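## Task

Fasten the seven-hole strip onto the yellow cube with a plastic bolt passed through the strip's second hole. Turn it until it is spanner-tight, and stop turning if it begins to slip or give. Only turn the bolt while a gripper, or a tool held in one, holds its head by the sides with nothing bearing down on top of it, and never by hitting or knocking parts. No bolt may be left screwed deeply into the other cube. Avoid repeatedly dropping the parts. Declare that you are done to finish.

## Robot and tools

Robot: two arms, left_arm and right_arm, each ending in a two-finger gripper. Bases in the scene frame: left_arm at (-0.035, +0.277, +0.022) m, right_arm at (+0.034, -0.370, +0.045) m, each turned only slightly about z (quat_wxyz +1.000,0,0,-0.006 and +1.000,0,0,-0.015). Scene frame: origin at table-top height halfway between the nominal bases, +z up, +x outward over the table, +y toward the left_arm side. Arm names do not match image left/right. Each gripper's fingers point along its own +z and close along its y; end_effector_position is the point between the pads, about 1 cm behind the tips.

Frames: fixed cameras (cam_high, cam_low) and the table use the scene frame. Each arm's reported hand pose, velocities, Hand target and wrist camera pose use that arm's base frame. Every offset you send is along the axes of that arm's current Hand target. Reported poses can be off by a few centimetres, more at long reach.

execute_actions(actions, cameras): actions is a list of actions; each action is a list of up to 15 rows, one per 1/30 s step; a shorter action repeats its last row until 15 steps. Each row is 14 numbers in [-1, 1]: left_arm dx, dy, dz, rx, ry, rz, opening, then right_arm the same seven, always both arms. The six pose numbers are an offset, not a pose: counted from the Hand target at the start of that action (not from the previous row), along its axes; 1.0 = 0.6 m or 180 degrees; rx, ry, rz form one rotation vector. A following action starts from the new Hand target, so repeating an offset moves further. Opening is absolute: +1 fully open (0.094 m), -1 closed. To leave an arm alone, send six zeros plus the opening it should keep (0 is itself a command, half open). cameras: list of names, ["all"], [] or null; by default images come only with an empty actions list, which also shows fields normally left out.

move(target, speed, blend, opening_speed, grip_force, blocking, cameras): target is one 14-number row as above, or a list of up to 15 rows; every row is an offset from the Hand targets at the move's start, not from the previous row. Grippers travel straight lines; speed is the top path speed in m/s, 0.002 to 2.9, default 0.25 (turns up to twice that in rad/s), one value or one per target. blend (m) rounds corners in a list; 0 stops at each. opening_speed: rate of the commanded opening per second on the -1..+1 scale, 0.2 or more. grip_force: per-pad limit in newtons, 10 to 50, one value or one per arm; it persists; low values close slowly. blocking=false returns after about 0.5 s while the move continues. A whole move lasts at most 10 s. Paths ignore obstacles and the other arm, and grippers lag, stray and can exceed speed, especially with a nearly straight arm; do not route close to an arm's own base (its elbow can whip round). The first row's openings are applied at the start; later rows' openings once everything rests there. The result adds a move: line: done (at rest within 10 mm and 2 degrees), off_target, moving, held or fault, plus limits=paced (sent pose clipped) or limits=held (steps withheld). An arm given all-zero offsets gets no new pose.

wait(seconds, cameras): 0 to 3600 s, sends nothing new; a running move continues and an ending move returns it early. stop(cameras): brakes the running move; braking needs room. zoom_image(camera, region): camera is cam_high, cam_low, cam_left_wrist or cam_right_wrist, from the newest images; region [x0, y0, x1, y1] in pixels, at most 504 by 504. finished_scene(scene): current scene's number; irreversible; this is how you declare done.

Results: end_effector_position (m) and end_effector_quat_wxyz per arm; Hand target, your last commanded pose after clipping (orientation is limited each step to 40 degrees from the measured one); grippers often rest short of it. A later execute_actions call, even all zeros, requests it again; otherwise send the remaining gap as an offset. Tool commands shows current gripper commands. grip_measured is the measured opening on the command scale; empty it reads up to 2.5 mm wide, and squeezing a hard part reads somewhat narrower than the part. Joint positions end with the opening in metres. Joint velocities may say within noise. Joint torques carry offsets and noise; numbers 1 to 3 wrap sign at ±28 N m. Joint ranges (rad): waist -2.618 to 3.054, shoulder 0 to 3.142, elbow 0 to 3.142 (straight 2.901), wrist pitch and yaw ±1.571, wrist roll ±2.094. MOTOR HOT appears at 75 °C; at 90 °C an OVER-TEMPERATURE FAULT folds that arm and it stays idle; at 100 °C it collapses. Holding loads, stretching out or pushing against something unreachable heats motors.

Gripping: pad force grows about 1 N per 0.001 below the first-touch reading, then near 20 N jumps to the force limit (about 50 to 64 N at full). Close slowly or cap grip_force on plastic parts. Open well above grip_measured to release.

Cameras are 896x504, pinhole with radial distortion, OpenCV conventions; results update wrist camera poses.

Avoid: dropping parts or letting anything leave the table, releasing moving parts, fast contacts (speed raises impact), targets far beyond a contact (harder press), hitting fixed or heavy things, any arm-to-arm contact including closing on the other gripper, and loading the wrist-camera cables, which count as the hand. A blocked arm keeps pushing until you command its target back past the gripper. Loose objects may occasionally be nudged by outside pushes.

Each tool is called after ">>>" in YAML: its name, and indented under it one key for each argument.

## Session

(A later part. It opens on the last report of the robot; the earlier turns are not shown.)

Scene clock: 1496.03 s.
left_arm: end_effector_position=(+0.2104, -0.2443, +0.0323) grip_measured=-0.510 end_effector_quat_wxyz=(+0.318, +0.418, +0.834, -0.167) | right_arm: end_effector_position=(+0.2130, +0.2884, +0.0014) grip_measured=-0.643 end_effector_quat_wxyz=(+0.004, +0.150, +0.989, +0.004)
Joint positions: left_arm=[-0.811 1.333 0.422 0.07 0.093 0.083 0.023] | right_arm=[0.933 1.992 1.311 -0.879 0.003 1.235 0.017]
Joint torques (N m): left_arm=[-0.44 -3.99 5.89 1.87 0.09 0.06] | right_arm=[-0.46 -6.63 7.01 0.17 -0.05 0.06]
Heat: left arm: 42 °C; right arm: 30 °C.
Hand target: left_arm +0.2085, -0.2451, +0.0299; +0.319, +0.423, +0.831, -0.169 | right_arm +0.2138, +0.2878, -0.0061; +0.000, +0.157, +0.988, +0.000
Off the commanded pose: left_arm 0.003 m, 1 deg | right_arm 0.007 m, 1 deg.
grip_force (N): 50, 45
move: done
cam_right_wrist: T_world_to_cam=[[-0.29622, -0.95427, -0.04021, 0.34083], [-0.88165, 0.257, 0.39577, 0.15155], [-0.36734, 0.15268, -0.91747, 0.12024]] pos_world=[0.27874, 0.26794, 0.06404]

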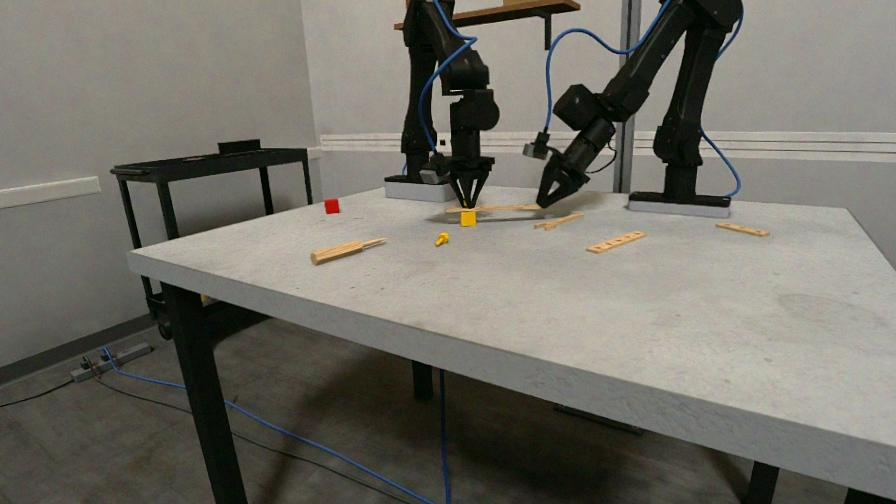

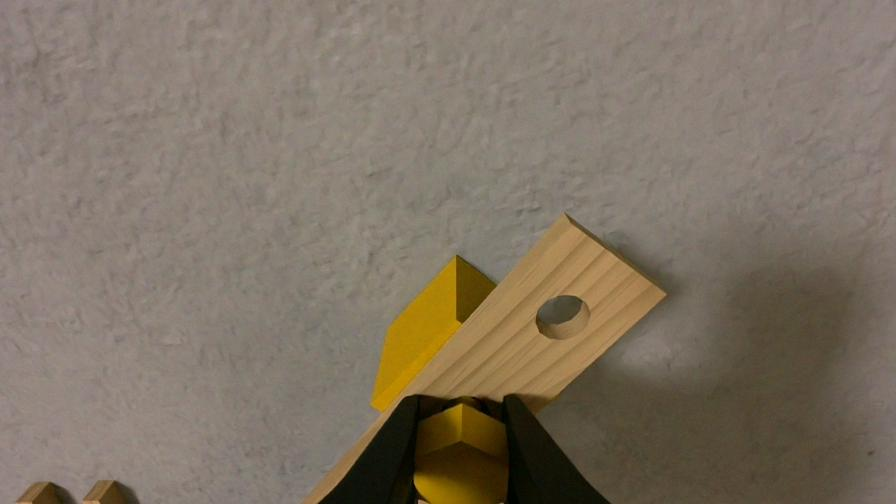

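>>> move:
  target:
    - [0,0,0,0,0,0,-0.65,0,0,-0.008,0,0,0,-0.1]
    - [0,0,0,0,0,0,-0.65,0,0,-0.090,0,0,0,-0.1]
    - [0,0,0,0,0,0,-0.65,0,0,-0.090,0,0,-0.667,-0.1]
  speed: [0.4,0.2,0.4]
  blend: [0,0.01,0]
  cameras: ["cam_low","cam_right_wrist"]

>>> zoom_image:
  camera: "cam_low"
  region: [445, 180, 495, 230]

>>> zoom_image:
  camera: "cam_right_wrist"
  region: [400, 200, 600, 400]

Scene clock: 1503.30 s.
left_arm: end_effector_position=(+0.2104, -0.2443, +0.0323) grip_measured=-0.510 end_effector_quat_wxyz=(+0.318, +0.418, +0.834, -0.167) | right_arm: end_effector_position=(+0.2080, +0.2818, +0.0355) grip_measured=-0.102 end_effector_quat_wxyz=(+0.019, +0.776, -0.630, +0.002)
Joint positions: left_arm=[-0.811 1.333 0.422 0.07 0.093 0.083 0.023] | right_arm=[0.933 1.96 1.409 -1.059 0.003 -0.844 0.042]
Joint torques (N m): left_arm=[-0.4 -4.03 5.82 1.86 0.09 0.04] | right_arm=[-0.46 -9.91 9.65 -0.06 -0.03 -0.08]
Heat: left arm: 42 °C; right arm: 30 °C.
Hand target: left_arm +0.2085, -0.2451, +0.0299; +0.318, +0.423, +0.831, -0.169 | right_arm +0.2138, +0.2877, +0.0479; +0.000, +0.777, -0.630, +0.000
Off the commanded pose: left_arm 0.003 m, 1 deg | right_arm 0.015 m, 2 deg.
grip_force (N): 50, 45
move: off_target (right_arm)
cam_right_wrist: T_world_to_cam=[[0.97729, 0.20371, -0.05842, -0.25621], [0.20892, -0.87995, 0.42666, 0.22771], [0.03551, -0.42917, -0.90252, 0.23038]] pos_world=[0.19463, 0.35144, 0.0958]

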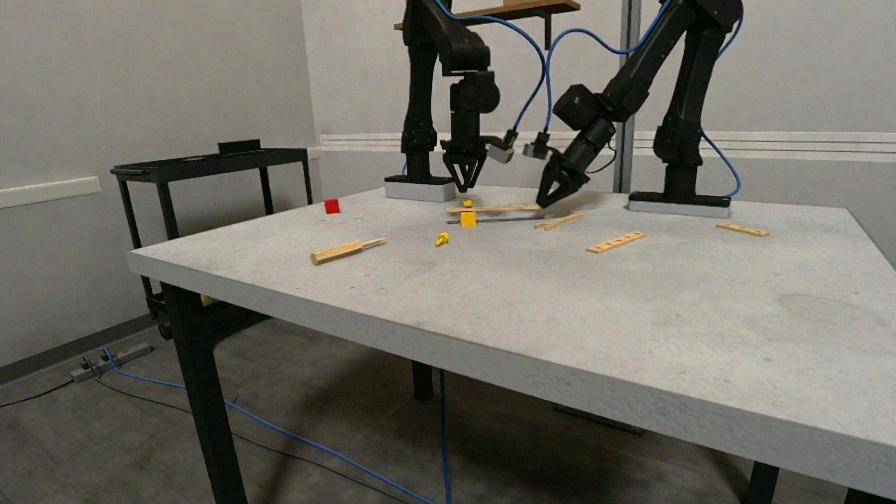

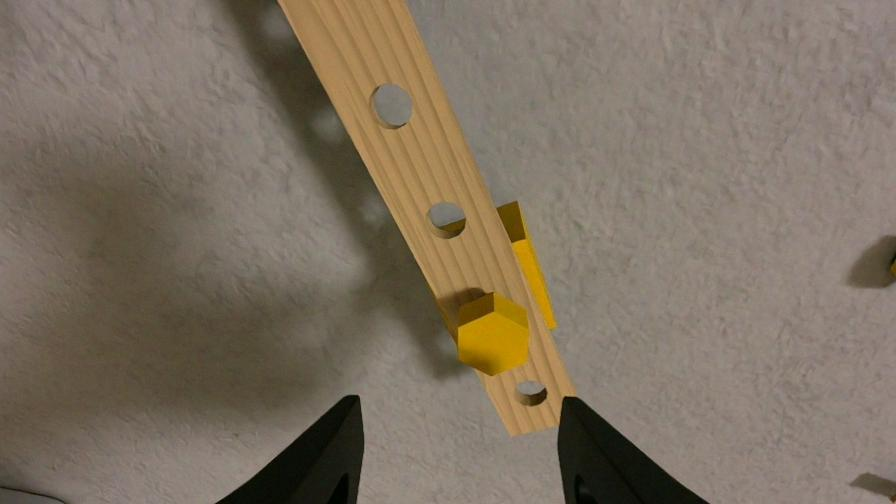

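Scaled by 10.080.

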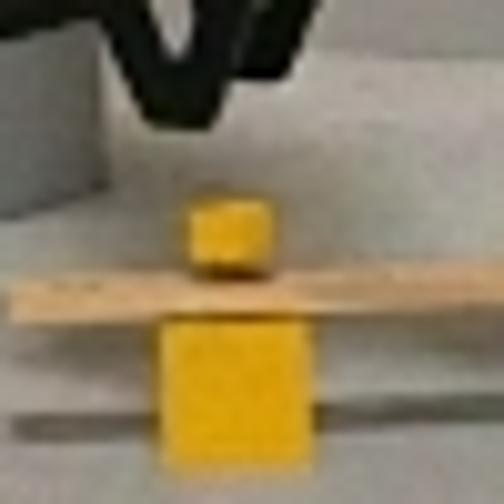

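Scaled by 2.520.

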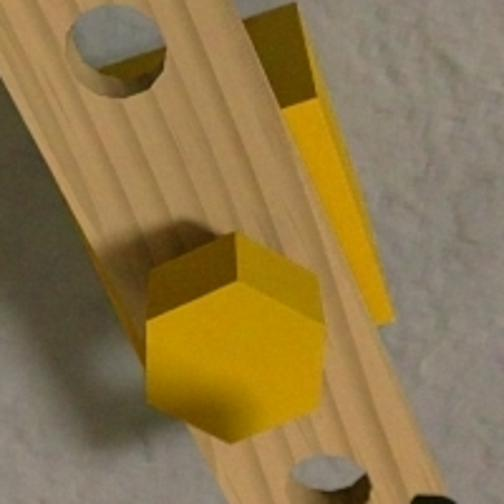

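>>> move:
  target:
    - [0,0,0,0,0,0,-0.65,0,-0.002,0.088,0,0,0,-0.1]
    - [0,0,0,0,0,0,-0.65,0,-0.002,0.088,0,0,0,-0.7]
  speed: 0.12
  cameras: ["cam_right_wrist"]

>>> zoom_image:
  camera: "cam_right_wrist"
  region: [340, 300, 590, 500]

Scene clock: 1509.20 s.
left_arm: end_effector_position=(+0.2104, -0.2446, +0.0325) grip_measured=-0.510 end_effector_quat_wxyz=(+0.318, +0.418, +0.834, -0.168) | right_arm: end_effector_position=(+0.2150, +0.2907, +0.0005) grip_measured=-0.643 end_effector_quat_wxyz=(-0.005, +0.779, -0.628, +0.002)
Joint positions: left_arm=[-0.811 1.333 0.422 0.071 0.094 0.083 0.023] | right_arm=[0.933 2.004 1.325 -0.882 0.004 -0.851 0.017]
Joint torques (N m): left_arm=[-0.4 -3.99 5.71 1.83 0.08 0.05] | right_arm=[-0.64 -7.58 6.31 0.15 -0.06 -0.03]
Heat: left arm: 42 °C; right arm: 30 °C.
Hand target: left_arm +0.2084, -0.2451, +0.0299; +0.318, +0.423, +0.831, -0.169 | right_arm +0.2150, +0.2880, -0.0049; +0.000, +0.777, -0.629, +0.000
Off the commanded pose: left_arm 0.003 m, 1 deg | right_arm 0.006 m, 1 deg.
grip_force (N): 50, 45
move: done
cam_right_wrist: T_world_to_cam=[[0.97697, 0.21236, -0.02066, -0.26932], [0.20285, -0.89444, 0.39854, 0.25452], [0.06616, -0.39355, -0.91692, 0.18547]] pos_world=[0.19922, 0.35784, 0.06306]

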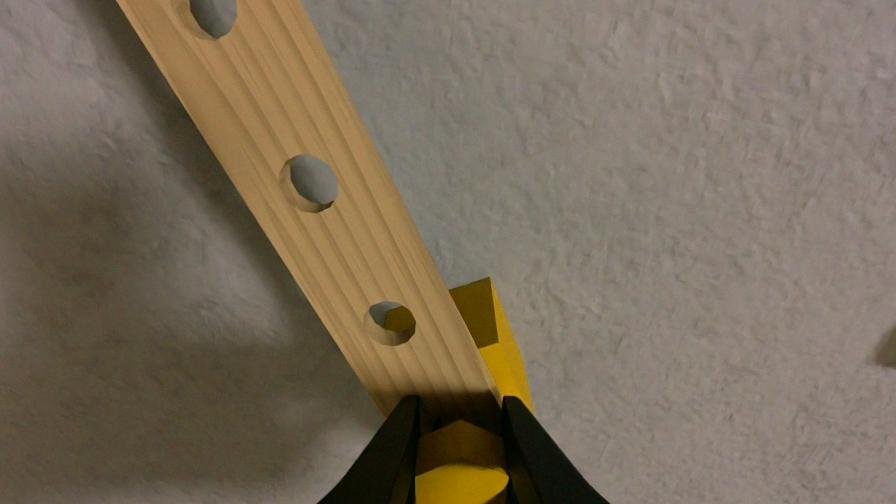

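Scaled by 2.016.

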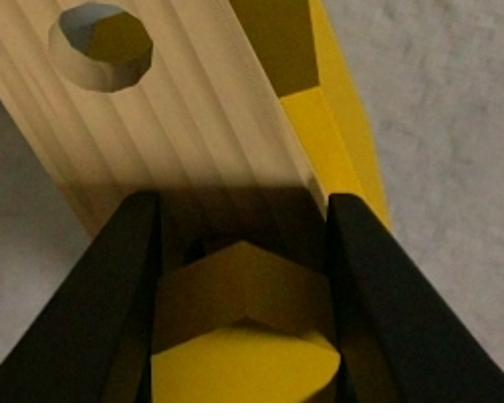

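>>> move:
  target:
    - [0,0,0,0,0,0,-0.65,0,0,0,0,0,0,-0.4]
    - [0,0,0,0,0,0,-0.65,0.006,0,-0.012,0,0,0,-0.4]
    - [0,0,0,0,0,0,-0.65,0.006,0,-0.001,0,0,0,-0.4]
    - [0,0,0,0,0,0,-0.65,0.006,0,-0.001,0,0,0,-0.7]
  speed: 0.12
  cameras: ["cam_right_wrist"]

>>> zoom_image:
  camera: "cam_right_wrist"
  region: [340, 300, 590, 500]

Scene clock: 1514.37 s.
left_arm: end_effector_position=(+0.2116, -0.2456, +0.0339) grip_measured=-0.510 end_effector_quat_wxyz=(+0.322, +0.416, +0.834, -0.170) | right_arm: end_effector_position=(+0.2175, +0.2901, +0.0005) grip_measured=-0.643 end_effector_quat_wxyz=(-0.007, +0.777, -0.629, +0.000)
Joint positions: left_arm=[-0.811 1.333 0.422 0.079 0.093 0.078 0.023] | right_arm=[0.925 2.004 1.325 -0.878 0 -0.856 0.017]
Joint torques (N m): left_arm=[-0.44 -4.16 5.71 1.76 0.11 0.11] | right_arm=[-0.57 -8.34 5.44 0.12 -0.02 -0.06]
Heat: left arm: 41 °C; right arm: 30 °C.
Hand target: left_arm +0.2085, -0.2451, +0.0299; +0.318, +0.423, +0.831, -0.169 | right_arm +0.2157, +0.2844, -0.0043; +0.000, +0.777, -0.629, +0.000
Off the commanded pose: left_arm 0.005 m, 1 deg | right_arm 0.008 m, 1 deg.
grip_force (N): 50, 45
move: done
cam_right_wrist: T_world_to_cam=[[0.97777, 0.20874, -0.02001, -0.27078], [0.19964, -0.89741, 0.39346, 0.25513], [0.06417, -0.3887, -0.91912, 0.18414]] pos_world=[0.20201, 0.35705, 0.06345]

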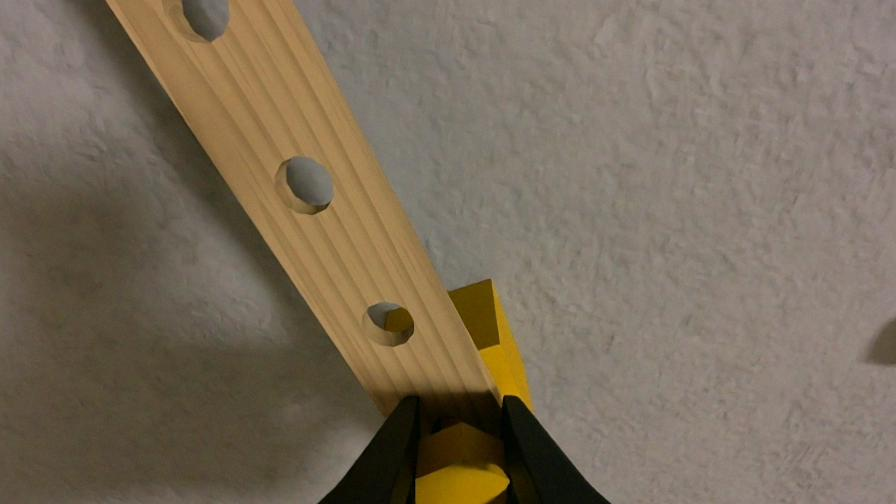

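Scaled by 2.016.

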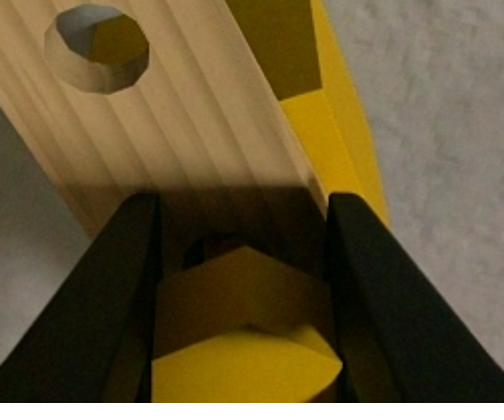

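>>> move:
  target:
    - [0,0,0,0,0,0,-0.65,0,0,-0.01,0,0,0,-0.35]
    - [0,0,0,0,0,0,-0.65,0,0.002,-0.045,0,0,0,-0.35]
    - [0,0,0,0,0,0,-0.65,0,0.002,-0.007,0,0,0,-0.35]
    - [0,0,0,0,0,0,-0.65,0,0.002,-0.007,0,0,0,-0.7]
  speed: 0.12
  cameras: ["cam_right_wrist"]

>>> zoom_image:
  camera: "cam_right_wrist"
  region: [340, 300, 590, 500]

Scene clock: 1520.67 s.
left_arm: end_effector_position=(+0.2118, -0.2458, +0.0340) grip_measured=-0.510 end_effector_quat_wxyz=(+0.323, +0.418, +0.832, -0.169) | right_arm: end_effector_position=(+0.2153, +0.2880, +0.0049) grip_measured=-0.644 end_effector_quat_wxyz=(-0.005, +0.777, -0.629, -0.001)
Joint positions: left_arm=[-0.811 1.334 0.422 0.081 0.093 0.085 0.023] | right_arm=[0.925 1.991 1.325 -0.896 -0.002 -0.856 0.017]
Joint torques (N m): left_arm=[-0.43 -4.08 5.82 1.76 0.08 0.02] | right_arm=[-0.39 -7.99 5.76 0.16 0.01 -0.04]
Heat: left arm: 41 °C; right arm: 30 °C.
Hand target: left_arm +0.2086, -0.2450, +0.0299; +0.318, +0.423, +0.831, -0.168 | right_arm +0.2146, +0.2842, -0.0001; +0.000, +0.777, -0.629, +0.000
Off the commanded pose: left_arm 0.005 m, 1 deg | right_arm 0.006 m, 1 deg.
grip_force (N): 50, 45
move: done
cam_right_wrist: T_world_to_cam=[[0.97757, 0.20908, -0.02547, -0.26821], [0.202, -0.89641, 0.39451, 0.2511], [0.05966, -0.3908, -0.91854, 0.18904]] pos_world=[0.2002, 0.35505, 0.06775]

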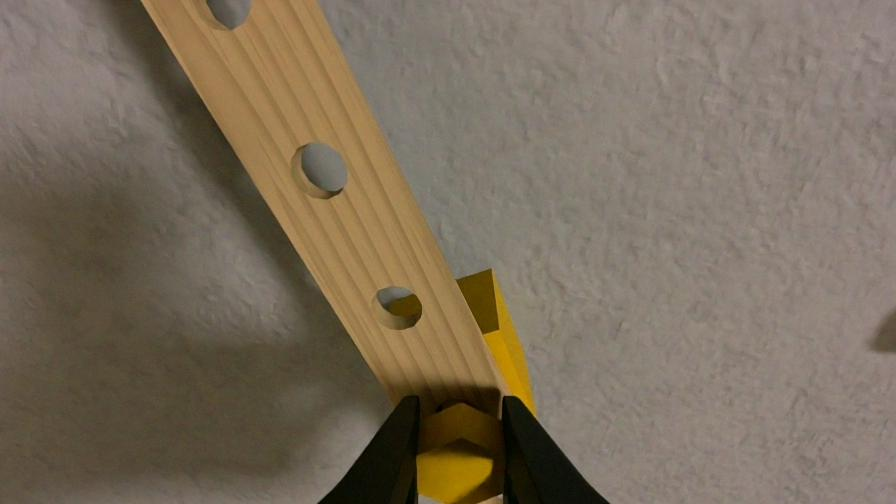

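Scaled by 2.016.

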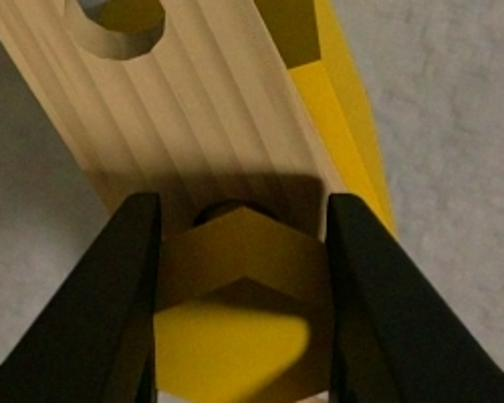

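>>> move:
  target:
    - [0,0,0,0,0,0,-0.65,0,0,0.004,0,0,0.33,-0.7]
    - [0,0,0,0,0,0,-0.65,0,0,0.006,0,0,0.667,-0.7]
  speed: 0.3
  blend: [0.05,0]
  cameras: ["cam_low","cam_right_wrist"]

>>> zoom_image:
  camera: "cam_low"
  region: [440, 170, 560, 230]

>>> zoom_image:
  camera: "cam_right_wrist"
  region: [340, 300, 590, 500]

Scene clock: 1528.50 s.
left_arm: end_effector_position=(+0.2104, -0.2444, +0.0322) grip_measured=-0.510 end_effector_quat_wxyz=(+0.318, +0.419, +0.834, -0.167) | right_arm: end_effector_position=(+0.2158, +0.2871, +0.0040) grip_measured=-0.646 end_effector_quat_wxyz=(+0.001, +0.153, +0.988, +0.004)
Joint positions: left_arm=[-0.811 1.334 0.422 0.071 0.093 0.085 0.023] | right_arm=[0.923 1.991 1.322 -0.892 -0.002 1.23 0.017]
Joint torques (N m): left_arm=[-0.31 -4.11 5.79 1.86 0.08 0.02] | right_arm=[-0.21 -7.57 5.46 0.24 0.01 0.04]
Heat: left arm: 40 °C; right arm: 30 °C.
Hand target: left_arm +0.2086, -0.2451, +0.0299; +0.319, +0.423, +0.831, -0.169 | right_arm +0.2146, +0.2843, -0.0036; +0.000, +0.157, +0.988, +0.000
Off the commanded pose: left_arm 0.003 m, 1 deg | right_arm 0.008 m, 1 deg.
grip_force (N): 50, 45
move: done
cam_right_wrist: T_world_to_cam=[[-0.3025, -0.9523, -0.04029, 0.34136], [-0.8782, 0.26203, 0.40013, 0.15108], [-0.37049, 0.15642, -0.91557, 0.12359]] pos_world=[0.28173, 0.26615, 0.06645]

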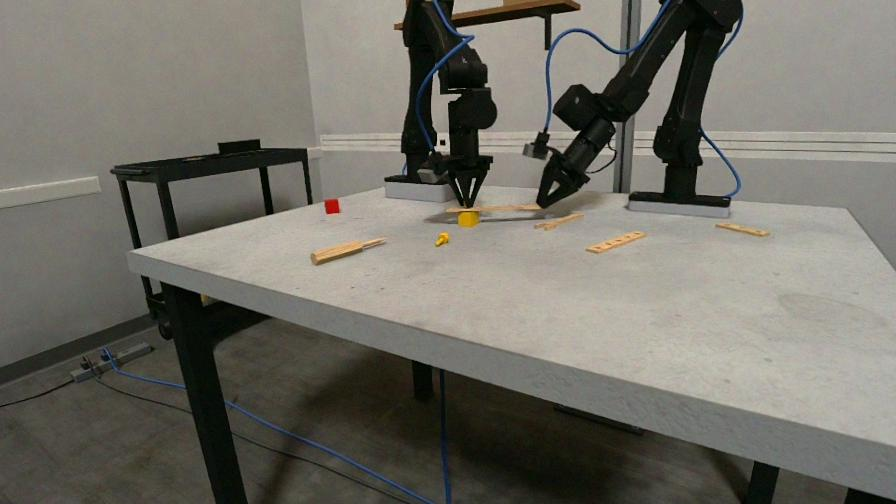

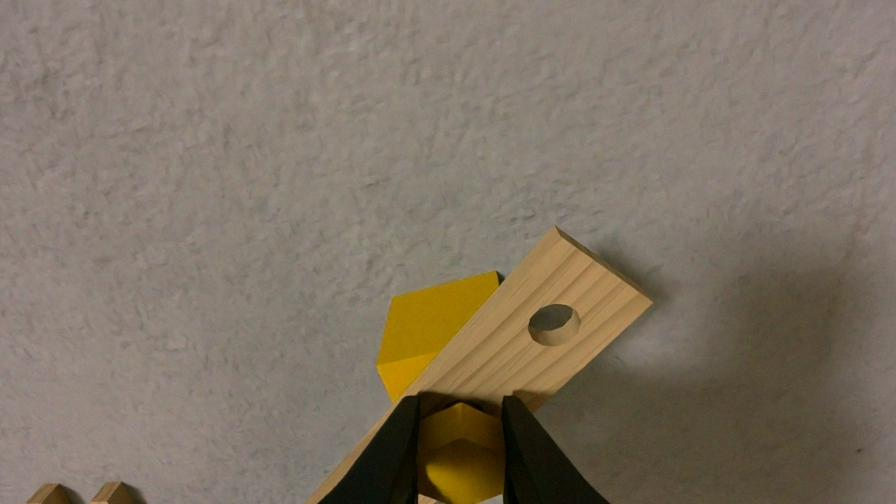

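Scaled by 4.200.

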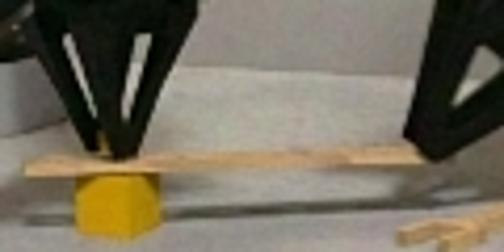

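Scaled by 2.016.

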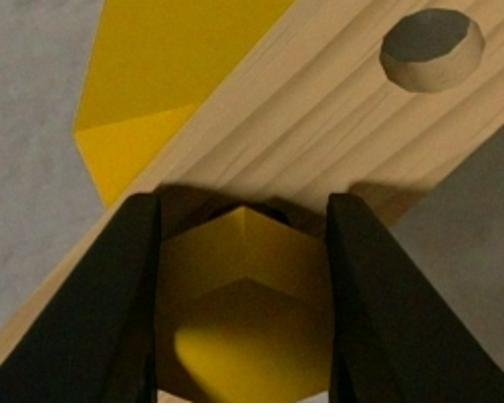

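>>> move:
  target:
    - [0,0,0,0,0,0,-0.65,0,0,-0.008,0,0,0,-0.1]
    - [0.0043,0,0.005,0,0,0,-0.65,0,0,-0.080,0,0,0,-0.1]
    - [0.0043,0,0.005,0,0,0,-0.65,0,0,-0.080,0,0,-0.667,-0.1]
    - [0.0043,0,0.005,0,0,0,-0.65,0,0,-0.006,0,0,-0.667,-0.1]
  speed: [0.4,0.2,0.4,0.12]
  blend: [0,0.01,0.01,0]
  cameras: ["cam_right_wrist"]

>>> zoom_image:
  camera: "cam_right_wrist"
  region: [340, 300, 590, 500]

Scene clock: 1540.00 s.
left_arm: end_effector_position=(+0.2108, -0.2447, +0.0288) grip_measured=-0.510 end_effector_quat_wxyz=(+0.319, +0.419, +0.834, -0.168) | right_arm: end_effector_position=(+0.2152, +0.2859, +0.0056) grip_measured=-0.102 end_effector_quat_wxyz=(-0.004, +0.776, -0.631, +0.000)
Joint positions: left_arm=[-0.811 1.349 0.414 0.096 0.093 0.085 0.023] | right_arm=[0.923 1.985 1.319 -0.896 0 -0.853 0.042]
Joint torques (N m): left_arm=[-0.38 -4.04 5.64 1.87 0.08 0.03] | right_arm=[-0.21 -7.43 6.38 0.15 -0.01 -0.07]
Heat: left arm: 41 °C; right arm: 30 °C.
Hand target: left_arm +0.2086, -0.2452, +0.0260; +0.319, +0.423, +0.831, -0.169 | right_arm +0.2145, +0.2841, -0.0001; +0.000, +0.777, -0.630, +0.000
Off the commanded pose: left_arm 0.004 m, 1 deg | right_arm 0.006 m, 1 deg.
grip_force (N): 50, 45
move: done
cam_right_wrist: T_world_to_cam=[[0.97879, 0.20342, -0.02451, -0.2663], [0.1963, -0.89678, 0.39655, 0.25028], [0.05869, -0.39294, -0.91769, 0.18964]] pos_world=[0.20039, 0.35313, 0.06826]

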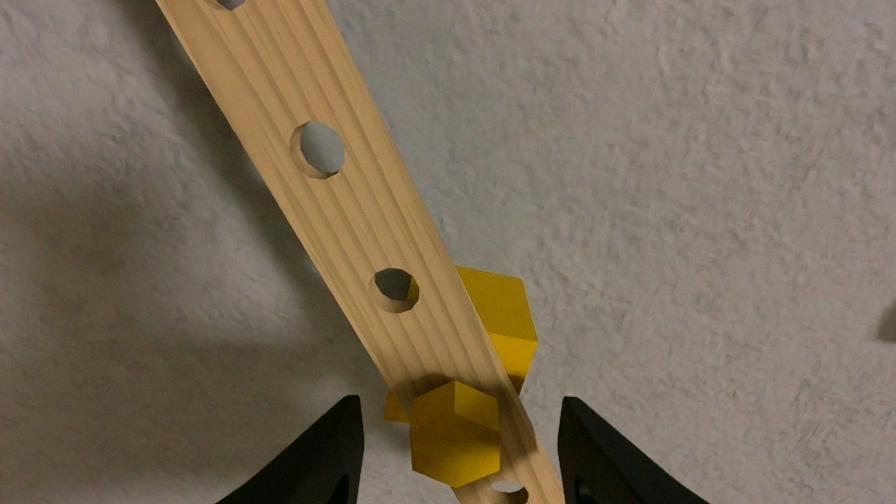

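Scaled by 2.016.

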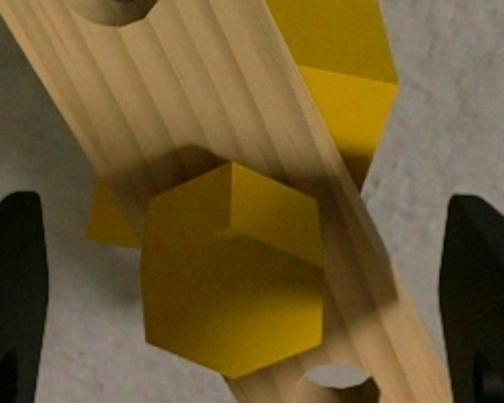

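>>> move:
  target:
    - [0,0,0,0,0,0,-0.65,-0.006,0,-0.025,0,0,0,-0.2]
    - [0,0,0,0,0,0,-0.65,-0.006,0,0.002,0,0,0,-0.35]
    - [0,0,0,0,0,0,-0.65,-0.006,0,0.002,0,0,0,-0.7]
  speed: 0.12
  cameras: ["cam_right_wrist"]

>>> zoom_image:
  camera: "cam_right_wrist"
  region: [340, 300, 590, 500]

Scene clock: 1546.23 s.
left_arm: end_effector_position=(+0.2108, -0.2448, +0.0290) grip_measured=-0.510 end_effector_quat_wxyz=(+0.319, +0.419, +0.833, -0.168) | right_arm: end_effector_position=(+0.2151, +0.2857, +0.0042) grip_measured=-0.644 end_effector_quat_wxyz=(-0.003, +0.776, -0.631, +0.000)
Joint positions: left_arm=[-0.811 1.349 0.414 0.097 0.093 0.085 0.023] | right_arm=[0.923 1.989 1.319 -0.895 0 -0.853 0.017]
Joint torques (N m): left_arm=[-0.43 -3.99 5.65 1.86 0.11 0.03] | right_arm=[0.39 -6.99 7.16 0.14 -0.01 0]
Heat: left arm: 41 °C; right arm: 30 °C.
Hand target: left_arm +0.2086, -0.2452, +0.0260; +0.319, +0.423, +0.831, -0.169 | right_arm +0.2138, +0.2877, -0.0013; +0.000, +0.777, -0.630, +0.000
Off the commanded pose: left_arm 0.004 m, 1 deg | right_arm 0.006 m, 0 deg.
grip_force (N): 50, 45
move: done
cam_right_wrist: T_world_to_cam=[[0.97873, 0.2034, -0.02684, -0.26616], [0.19709, -0.89582, 0.39833, 0.25025], [0.05698, -0.39514, -0.91685, 0.18932]] pos_world=[0.20039, 0.35313, 0.06676]

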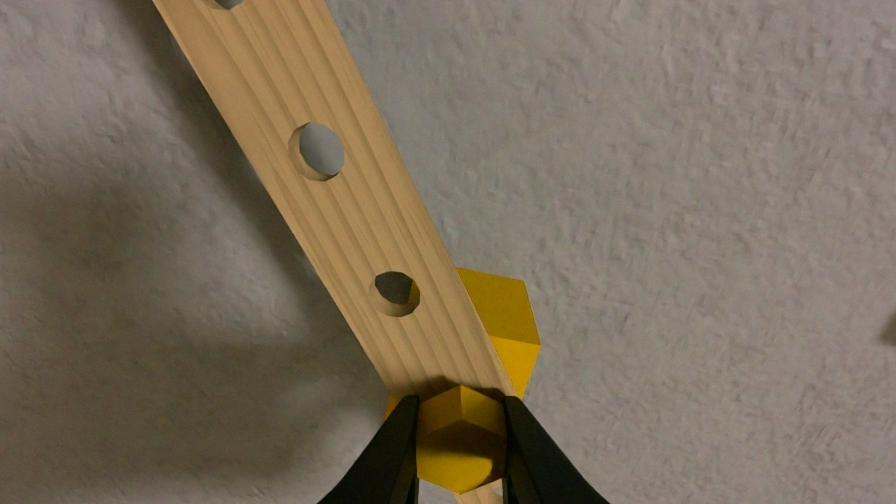

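Scaled by 2.016.

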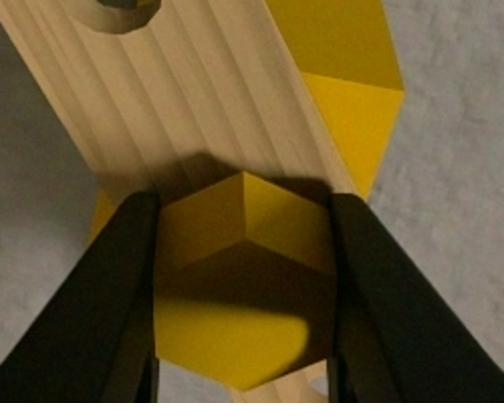

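>>> move:
  target:
    - [0,0,0,0,0,0,-0.65,0,0,0,0,0,0,-0.35]
    - [0,0,0,0,0,0,-0.65,-0.006,0,-0.03,0,0,0,-0.35]
    - [0,0,0,0,0,0,-0.65,-0.006,0,-0.001,0,0,0,-0.35]
    - [0,0,0,0,0,0,-0.65,-0.006,0,-0.001,0,0,0,-0.7]
  speed: 0.12
  cameras: ["cam_right_wrist"]

>>> zoom_image:
  camera: "cam_right_wrist"
  region: [340, 300, 590, 500]

Scene clock: 1551.93 s.
left_arm: end_effector_position=(+0.2112, -0.2450, +0.0293) grip_measured=-0.510 end_effector_quat_wxyz=(+0.320, +0.419, +0.833, -0.168) | right_arm: end_effector_position=(+0.2159, +0.2922, +0.0070) grip_measured=-0.647 end_effector_quat_wxyz=(-0.007, +0.777, -0.629, +0.000)
Joint positions: left_arm=[-0.811 1.349 0.414 0.099 0.092 0.085 0.023] | right_arm=[0.932 1.996 1.342 -0.902 0 -0.848 0.017]
Joint torques (N m): left_arm=[-0.38 -3.99 5.57 1.84 0.08 0.03] | right_arm=[0.25 -7.13 6.41 0.16 -0.01 0.03]
Heat: left arm: 41 °C; right arm: 30 °C.
Hand target: left_arm +0.2086, -0.2452, +0.0260; +0.319, +0.423, +0.831, -0.169 | right_arm +0.2131, +0.2912, -0.0007; +0.000, +0.777, -0.630, +0.000
Off the commanded pose: left_arm 0.004 m, 1 deg | right_arm 0.008 m, 1 deg.
grip_force (N): 50, 45
move: done
cam_right_wrist: T_world_to_cam=[[0.97792, 0.20804, -0.02, -0.2694], [0.19903, -0.8978, 0.39287, 0.25506], [0.06377, -0.38817, -0.91938, 0.19094]] pos_world=[0.20051, 0.35915, 0.06995]

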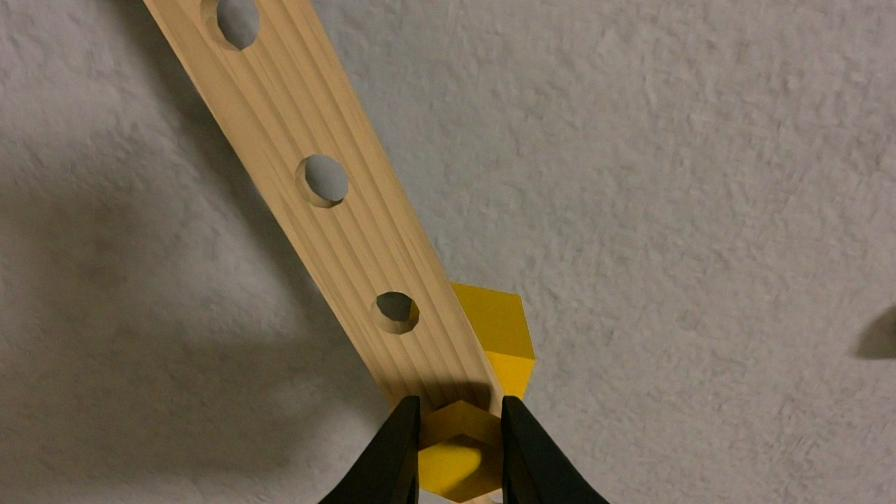

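Scaled by 2.016.

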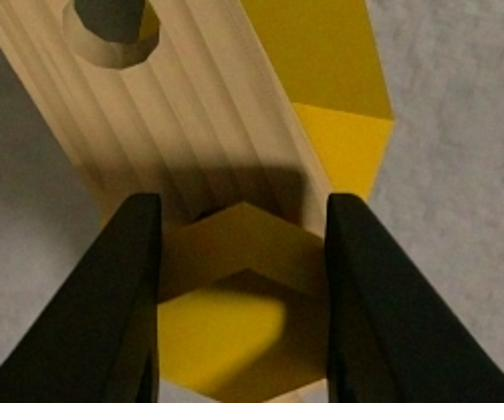

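>>> move:
  target:
    - [0,0,0,0,0,0,-0.65,0,0,0,0,0,0,-0.35]
    - [0,0,0,0,0,0,-0.65,0.001,0,0.007,0,0,0,-0.35]
    - [0,0,0,0,0,0,-0.65,0.001,0,0.007,0,0,0,-0.7]
  speed: 0.08
  cameras: ["cam_right_wrist"]

>>> zoom_image:
  camera: "cam_right_wrist"
  region: [340, 300, 590, 500]

Scene clock: 1556.40 s.
left_arm: end_effector_position=(+0.2116, -0.2452, +0.0296) grip_measured=-0.510 end_effector_quat_wxyz=(+0.321, +0.418, +0.833, -0.168) | right_arm: end_effector_position=(+0.2166, +0.2932, +0.0038) grip_measured=-0.645 end_effector_quat_wxyz=(-0.009, +0.777, -0.629, +0.000)
Joint positions: left_arm=[-0.811 1.349 0.414 0.101 0.091 0.085 0.023] | right_arm=[0.932 2.001 1.336 -0.886 0 -0.848 0.017]
Joint torques (N m): left_arm=[-0.39 -4.08 5.7 1.82 0.1 0.02] | right_arm=[0.17 -7.16 6 0.18 -0.01 0.02]
Heat: left arm: 41 °C; right arm: 30 °C.
Hand target: left_arm +0.2086, -0.2452, +0.0260; +0.319, +0.423, +0.831, -0.169 | right_arm +0.2133, +0.2907, -0.0048; +0.000, +0.777, -0.630, +0.000
Off the commanded pose: left_arm 0.005 m, 1 deg | right_arm 0.010 m, 1 deg.
grip_force (N): 50, 45
move: done
cam_right_wrist: T_world_to_cam=[[0.97796, 0.20809, -0.01684, -0.27034], [0.19804, -0.89912, 0.39034, 0.25762], [0.06608, -0.38507, -0.92052, 0.18692]] pos_world=[0.20101, 0.35986, 0.06695]

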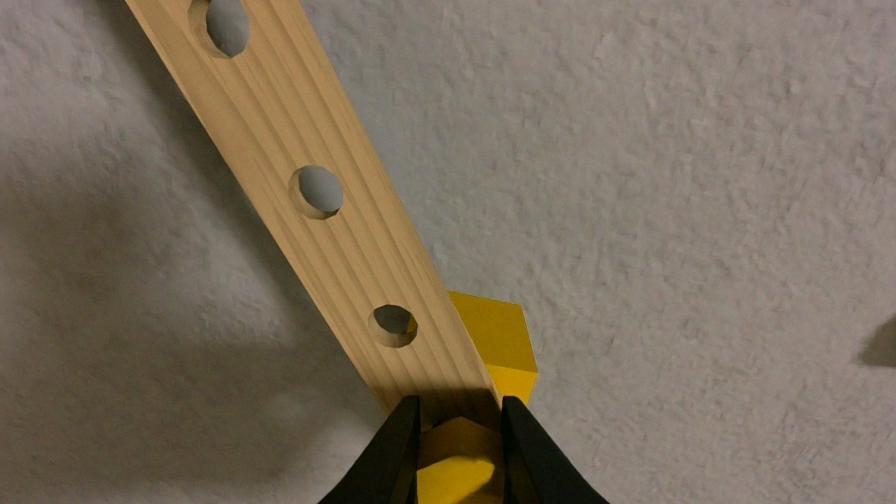

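Scaled by 2.016.

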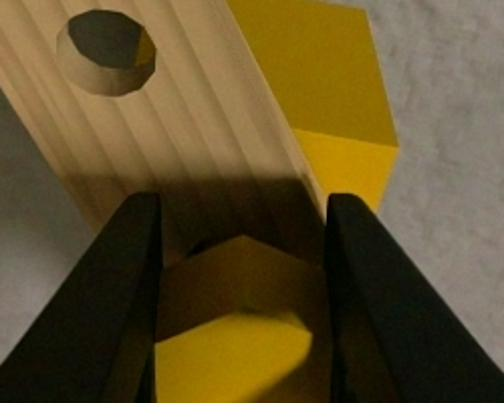

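>>> move:
  target:
    - [0,0,0,0,0,0,-0.65,0,0,0,0,0,0,-0.35]
    - [0,0,0,0,0,0,-0.65,0.005,0,-0.014,0,0,0,-0.35]
    - [0,0,0,0,0,0,-0.65,0.005,0,0.0,0,0,0,-0.35]
    - [0,0,0,0,0,0,-0.65,0.005,0,0.0,0,0,0,-0.7]
  speed: 0.1
  cameras: ["cam_right_wrist"]

>>> zoom_image:
  camera: "cam_right_wrist"
  region: [340, 300, 590, 500]

Scene clock: 1561.50 s.
left_arm: end_effector_position=(+0.2116, -0.2453, +0.0297) grip_measured=-0.510 end_effector_quat_wxyz=(+0.321, +0.418, +0.833, -0.168) | right_arm: end_effector_position=(+0.2153, +0.2914, +0.0015) grip_measured=-0.644 end_effector_quat_wxyz=(-0.007, +0.777, -0.630, +0.000)
Joint positions: left_arm=[-0.811 1.349 0.414 0.101 0.092 0.085 0.023] | right_arm=[0.932 2.001 1.326 -0.881 0 -0.848 0.017]
Joint torques (N m): left_arm=[-0.42 -4.04 5.67 1.8 0.11 0.04] | right_arm=[-0.35 -7.66 5.96 0.15 -0.01 -0.04]
Heat: left arm: 40 °C; right arm: 30 °C.
Hand target: left_arm +0.2086, -0.2452, +0.0260; +0.319, +0.423, +0.831, -0.169 | right_arm +0.2139, +0.2877, -0.0048; +0.000, +0.777, -0.630, +0.000
Off the commanded pose: left_arm 0.005 m, 1 deg | right_arm 0.007 m, 1 deg.
grip_force (N): 50, 45
move: done
cam_right_wrist: T_world_to_cam=[[0.97801, 0.20762, -0.02004, -0.2686], [0.19863, -0.89768, 0.39334, 0.25654], [0.06367, -0.38867, -0.91917, 0.18575]] pos_world=[0.19991, 0.35825, 0.06445]

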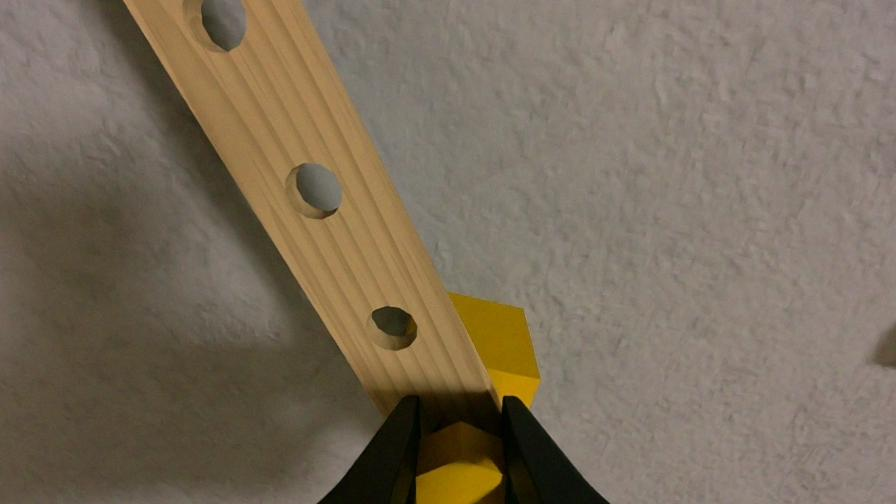

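Scaled by 2.016.

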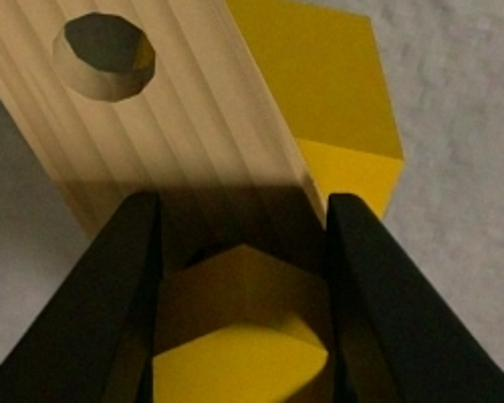

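>>> move:
  target:
    - [0,0,0,0,0,0,-0.65,0,0,-0.002,0,0,0.33,-0.7]
    - [0,0,0,0,0,0,-0.65,0,0,0.0,0,0,0.667,-0.7]
  speed: 0.3
  blend: [0.05,0]
  cameras: ["cam_low","cam_right_wrist"]

>>> zoom_image:
  camera: "cam_low"
  region: [440, 170, 560, 230]

>>> zoom_image:
  camera: "cam_right_wrist"
  region: [340, 300, 590, 500]

Scene clock: 1569.13 s.
left_arm: end_effector_position=(+0.2100, -0.2443, +0.0280) grip_measured=-0.510 end_effector_quat_wxyz=(+0.317, +0.419, +0.834, -0.168) | right_arm: end_effector_position=(+0.2176, +0.2870, +0.0015) grip_measured=-0.645 end_effector_quat_wxyz=(+0.008, +0.153, +0.988, -0.001)
Joint positions: left_arm=[-0.811 1.349 0.412 0.095 0.094 0.085 0.023] | right_arm=[0.927 2.001 1.326 -0.889 0.016 1.234 0.017]
Joint torques (N m): left_arm=[-0.4 -3.96 5.81 1.85 0.07 0.04] | right_arm=[0.02 -7.62 5.97 0.21 -0.18 0.08]
Heat: left arm: 40 °C; right arm: 29 °C.
Hand target: left_arm +0.2086, -0.2452, +0.0260; +0.318, +0.423, +0.831, -0.169 | right_arm +0.2139, +0.2877, -0.0048; +0.000, +0.157, +0.988, +0.000
Off the commanded pose: left_arm 0.003 m, 1 deg | right_arm 0.007 m, 1 deg.
grip_force (N): 50, 45
move: done
cam_right_wrist: T_world_to_cam=[[-0.30152, -0.95295, -0.03124, 0.34155], [-0.88305, 0.26675, 0.38609, 0.15345], [-0.35959, 0.144, -0.92193, 0.12312]] pos_world=[0.28276, 0.26682, 0.06493]

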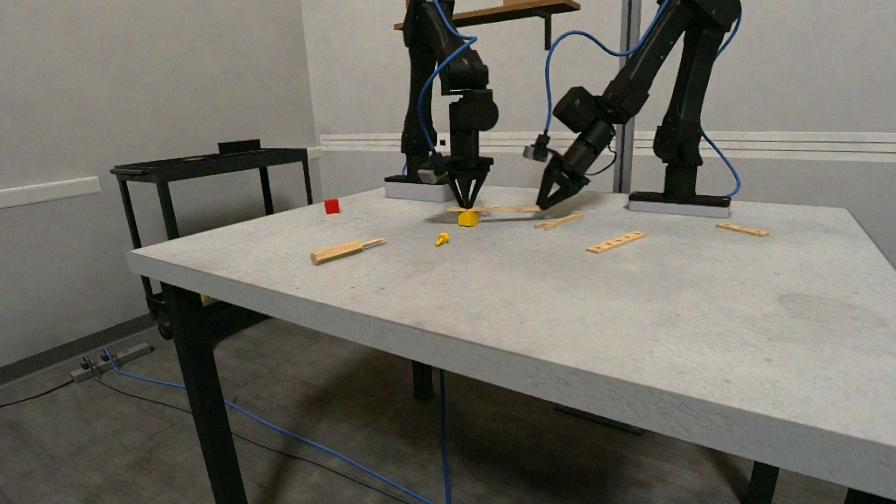

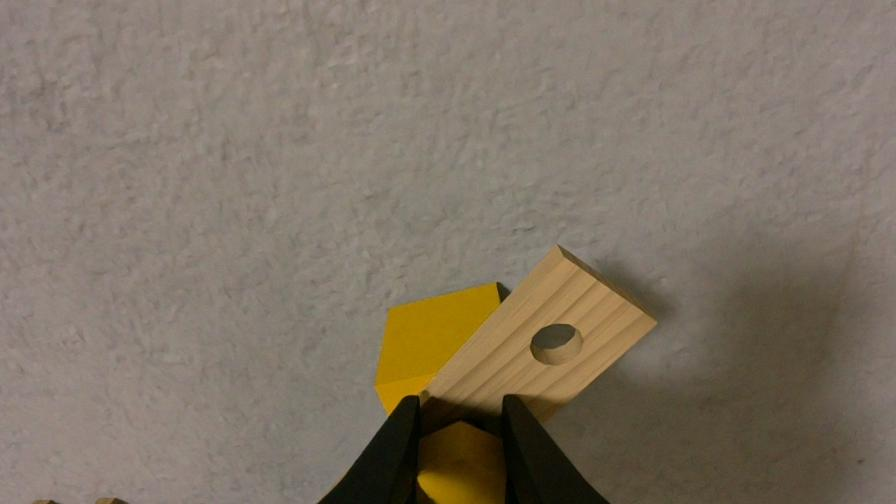

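Scaled by 4.200.

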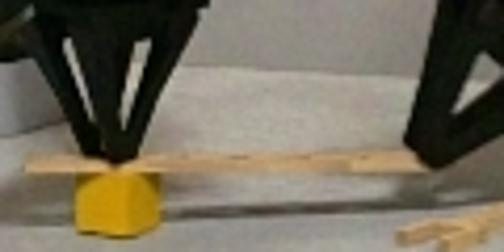

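Scaled by 2.016.

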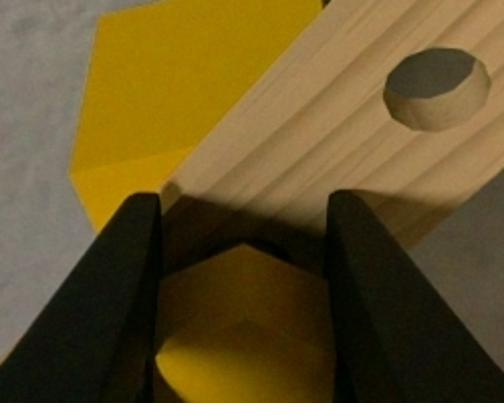

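>>> move:
  target:
    - [0,0,0,0,0,0,-0.65,0,0,-0.008,0,0,0,-0.1]
    - [0,0,0,0,0,0,-0.65,0,0,-0.080,0,0,0,-0.1]
    - [0,0,0,0,0,0,-0.65,0,0,-0.080,0,0,-0.667,-0.1]
  speed: [0.4,0.2,0.4]
  blend: [0,0.01,0.01]
  cameras: ["cam_low","cam_right_wrist"]

>>> zoom_image:
  camera: "cam_right_wrist"
  region: [400, 200, 600, 400]

>>> zoom_image:
  camera: "cam_low"
  region: [445, 180, 495, 230]

Scene clock: 1576.80 s.
left_arm: end_effector_position=(+0.2104, -0.2447, +0.0285) grip_measured=-0.510 end_effector_quat_wxyz=(+0.319, +0.419, +0.833, -0.168) | right_arm: end_effector_position=(+0.2097, +0.2803, +0.0306) grip_measured=-0.102 end_effector_quat_wxyz=(+0.020, +0.774, -0.632, +0.002)
Joint positions: left_arm=[-0.811 1.349 0.412 0.098 0.094 0.085 0.023] | right_arm=[0.927 1.965 1.396 -1.041 0.003 -0.844 0.042]
Joint torques (N m): left_arm=[-0.34 -3.97 5.78 1.83 0.08 0.01] | right_arm=[0.03 -9.98 9.65 -0.06 -0.04 -0.08]
Heat: left arm: 40 °C; right arm: 30 °C.
Hand target: left_arm +0.2086, -0.2452, +0.0260; +0.319, +0.423, +0.831, -0.169 | right_arm +0.2139, +0.2877, +0.0431; +0.000, +0.777, -0.630, +0.000
Off the commanded pose: left_arm 0.003 m, 1 deg | right_arm 0.015 m, 2 deg.
grip_force (N): 50, 45
move: off_target (right_arm)
cam_right_wrist: T_world_to_cam=[[0.97845, 0.19806, -0.05842, -0.25641], [0.20382, -0.88093, 0.4271, 0.2295], [0.03313, -0.4298, -0.90232, 0.22586]] pos_world=[0.19662, 0.35003, 0.0908]

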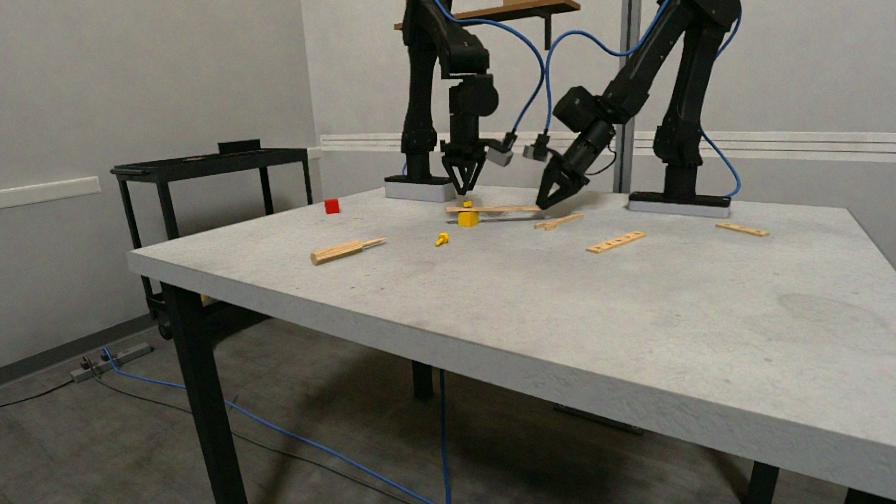

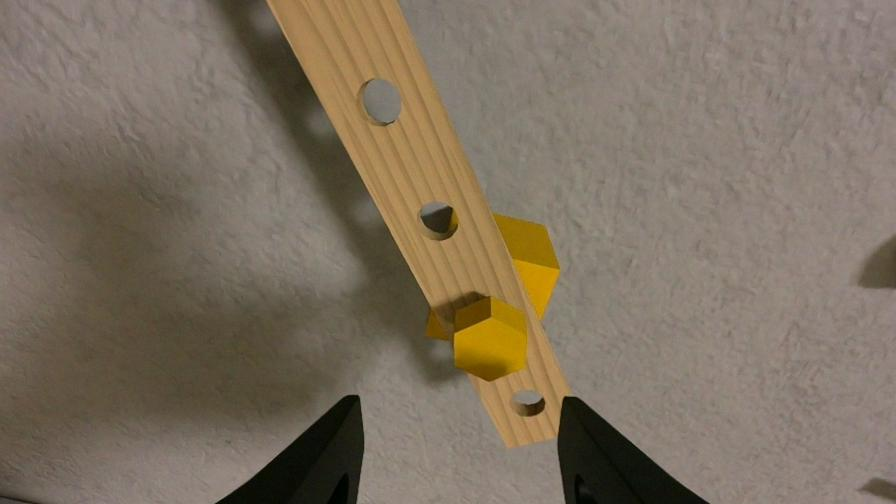

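Scaled by 2.520.

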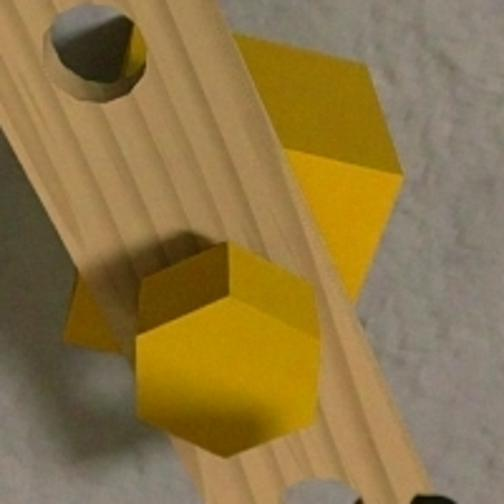

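Scaled by 10.080.

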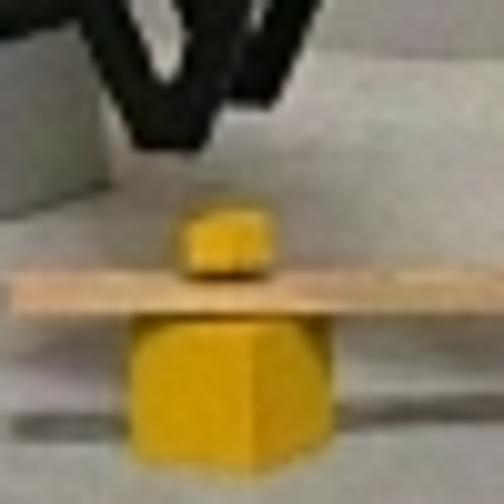

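>>> move:
  target:
    - [0,0,0,0,0,0,-0.65,0.0072,-0.0003,0.0735,0,0,0,-0.15]
  speed: 0.12
  cameras: ["cam_right_wrist"]

>>> zoom_image:
  camera: "cam_right_wrist"
  region: [340, 300, 590, 500]

Scene clock: 1582.20 s.
left_arm: end_effector_position=(+0.2104, -0.2447, +0.0285) grip_measured=-0.510 end_effector_quat_wxyz=(+0.319, +0.419, +0.833, -0.168) | right_arm: end_effector_position=(+0.2152, +0.2861, +0.0054) grip_measured=-0.148 end_effector_quat_wxyz=(-0.005, +0.777, -0.630, +0.001)
Joint positions: left_arm=[-0.811 1.349 0.412 0.098 0.094 0.085 0.023] | right_arm=[0.925 1.984 1.316 -0.893 0.003 -0.855 0.04]
Joint torques (N m): left_arm=[-0.38 -3.99 5.81 1.83 0.08 0.04] | right_arm=[-0.5 -7.34 6.24 0.15 -0.04 -0.07]
Heat: left arm: 40 °C; right arm: 30 °C.
Hand target: left_arm +0.2086, -0.2452, +0.0260; +0.319, +0.423, +0.831, -0.169 | right_arm +0.2149, +0.2835, -0.0010; +0.000, +0.777, -0.630, +0.000
Off the commanded pose: left_arm 0.003 m, 1 deg | right_arm 0.007 m, 1 deg.
grip_force (N): 50, 45
move: done
cam_right_wrist: T_world_to_cam=[[0.97809, 0.20716, -0.0208, -0.26729], [0.19822, -0.89599, 0.39737, 0.24987], [0.06368, -0.39279, -0.91742, 0.18837]] pos_world=[0.19991, 0.35324, 0.06796]

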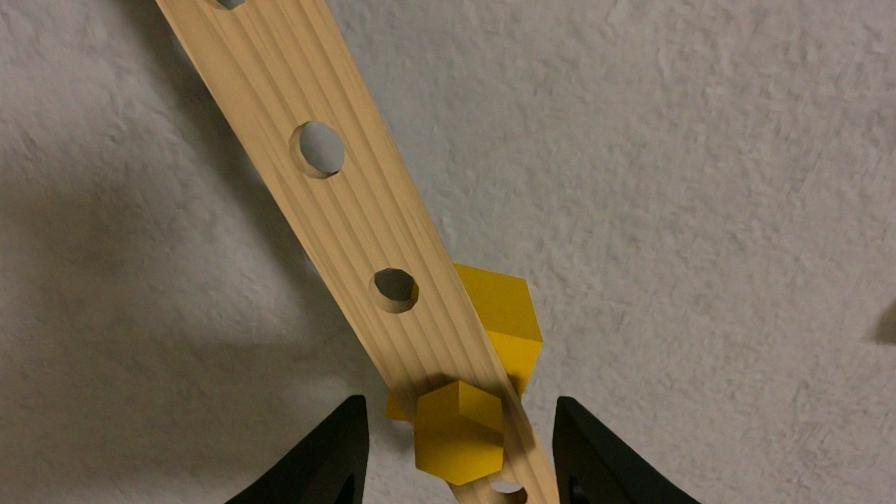

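Scaled by 2.016.

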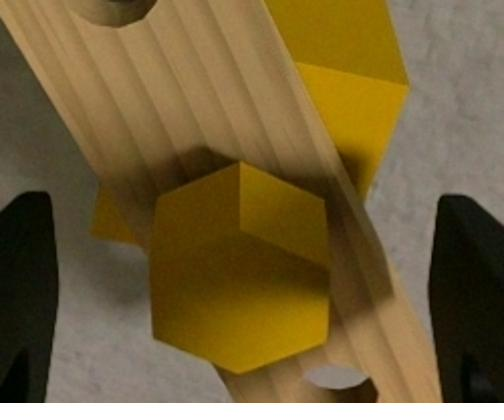

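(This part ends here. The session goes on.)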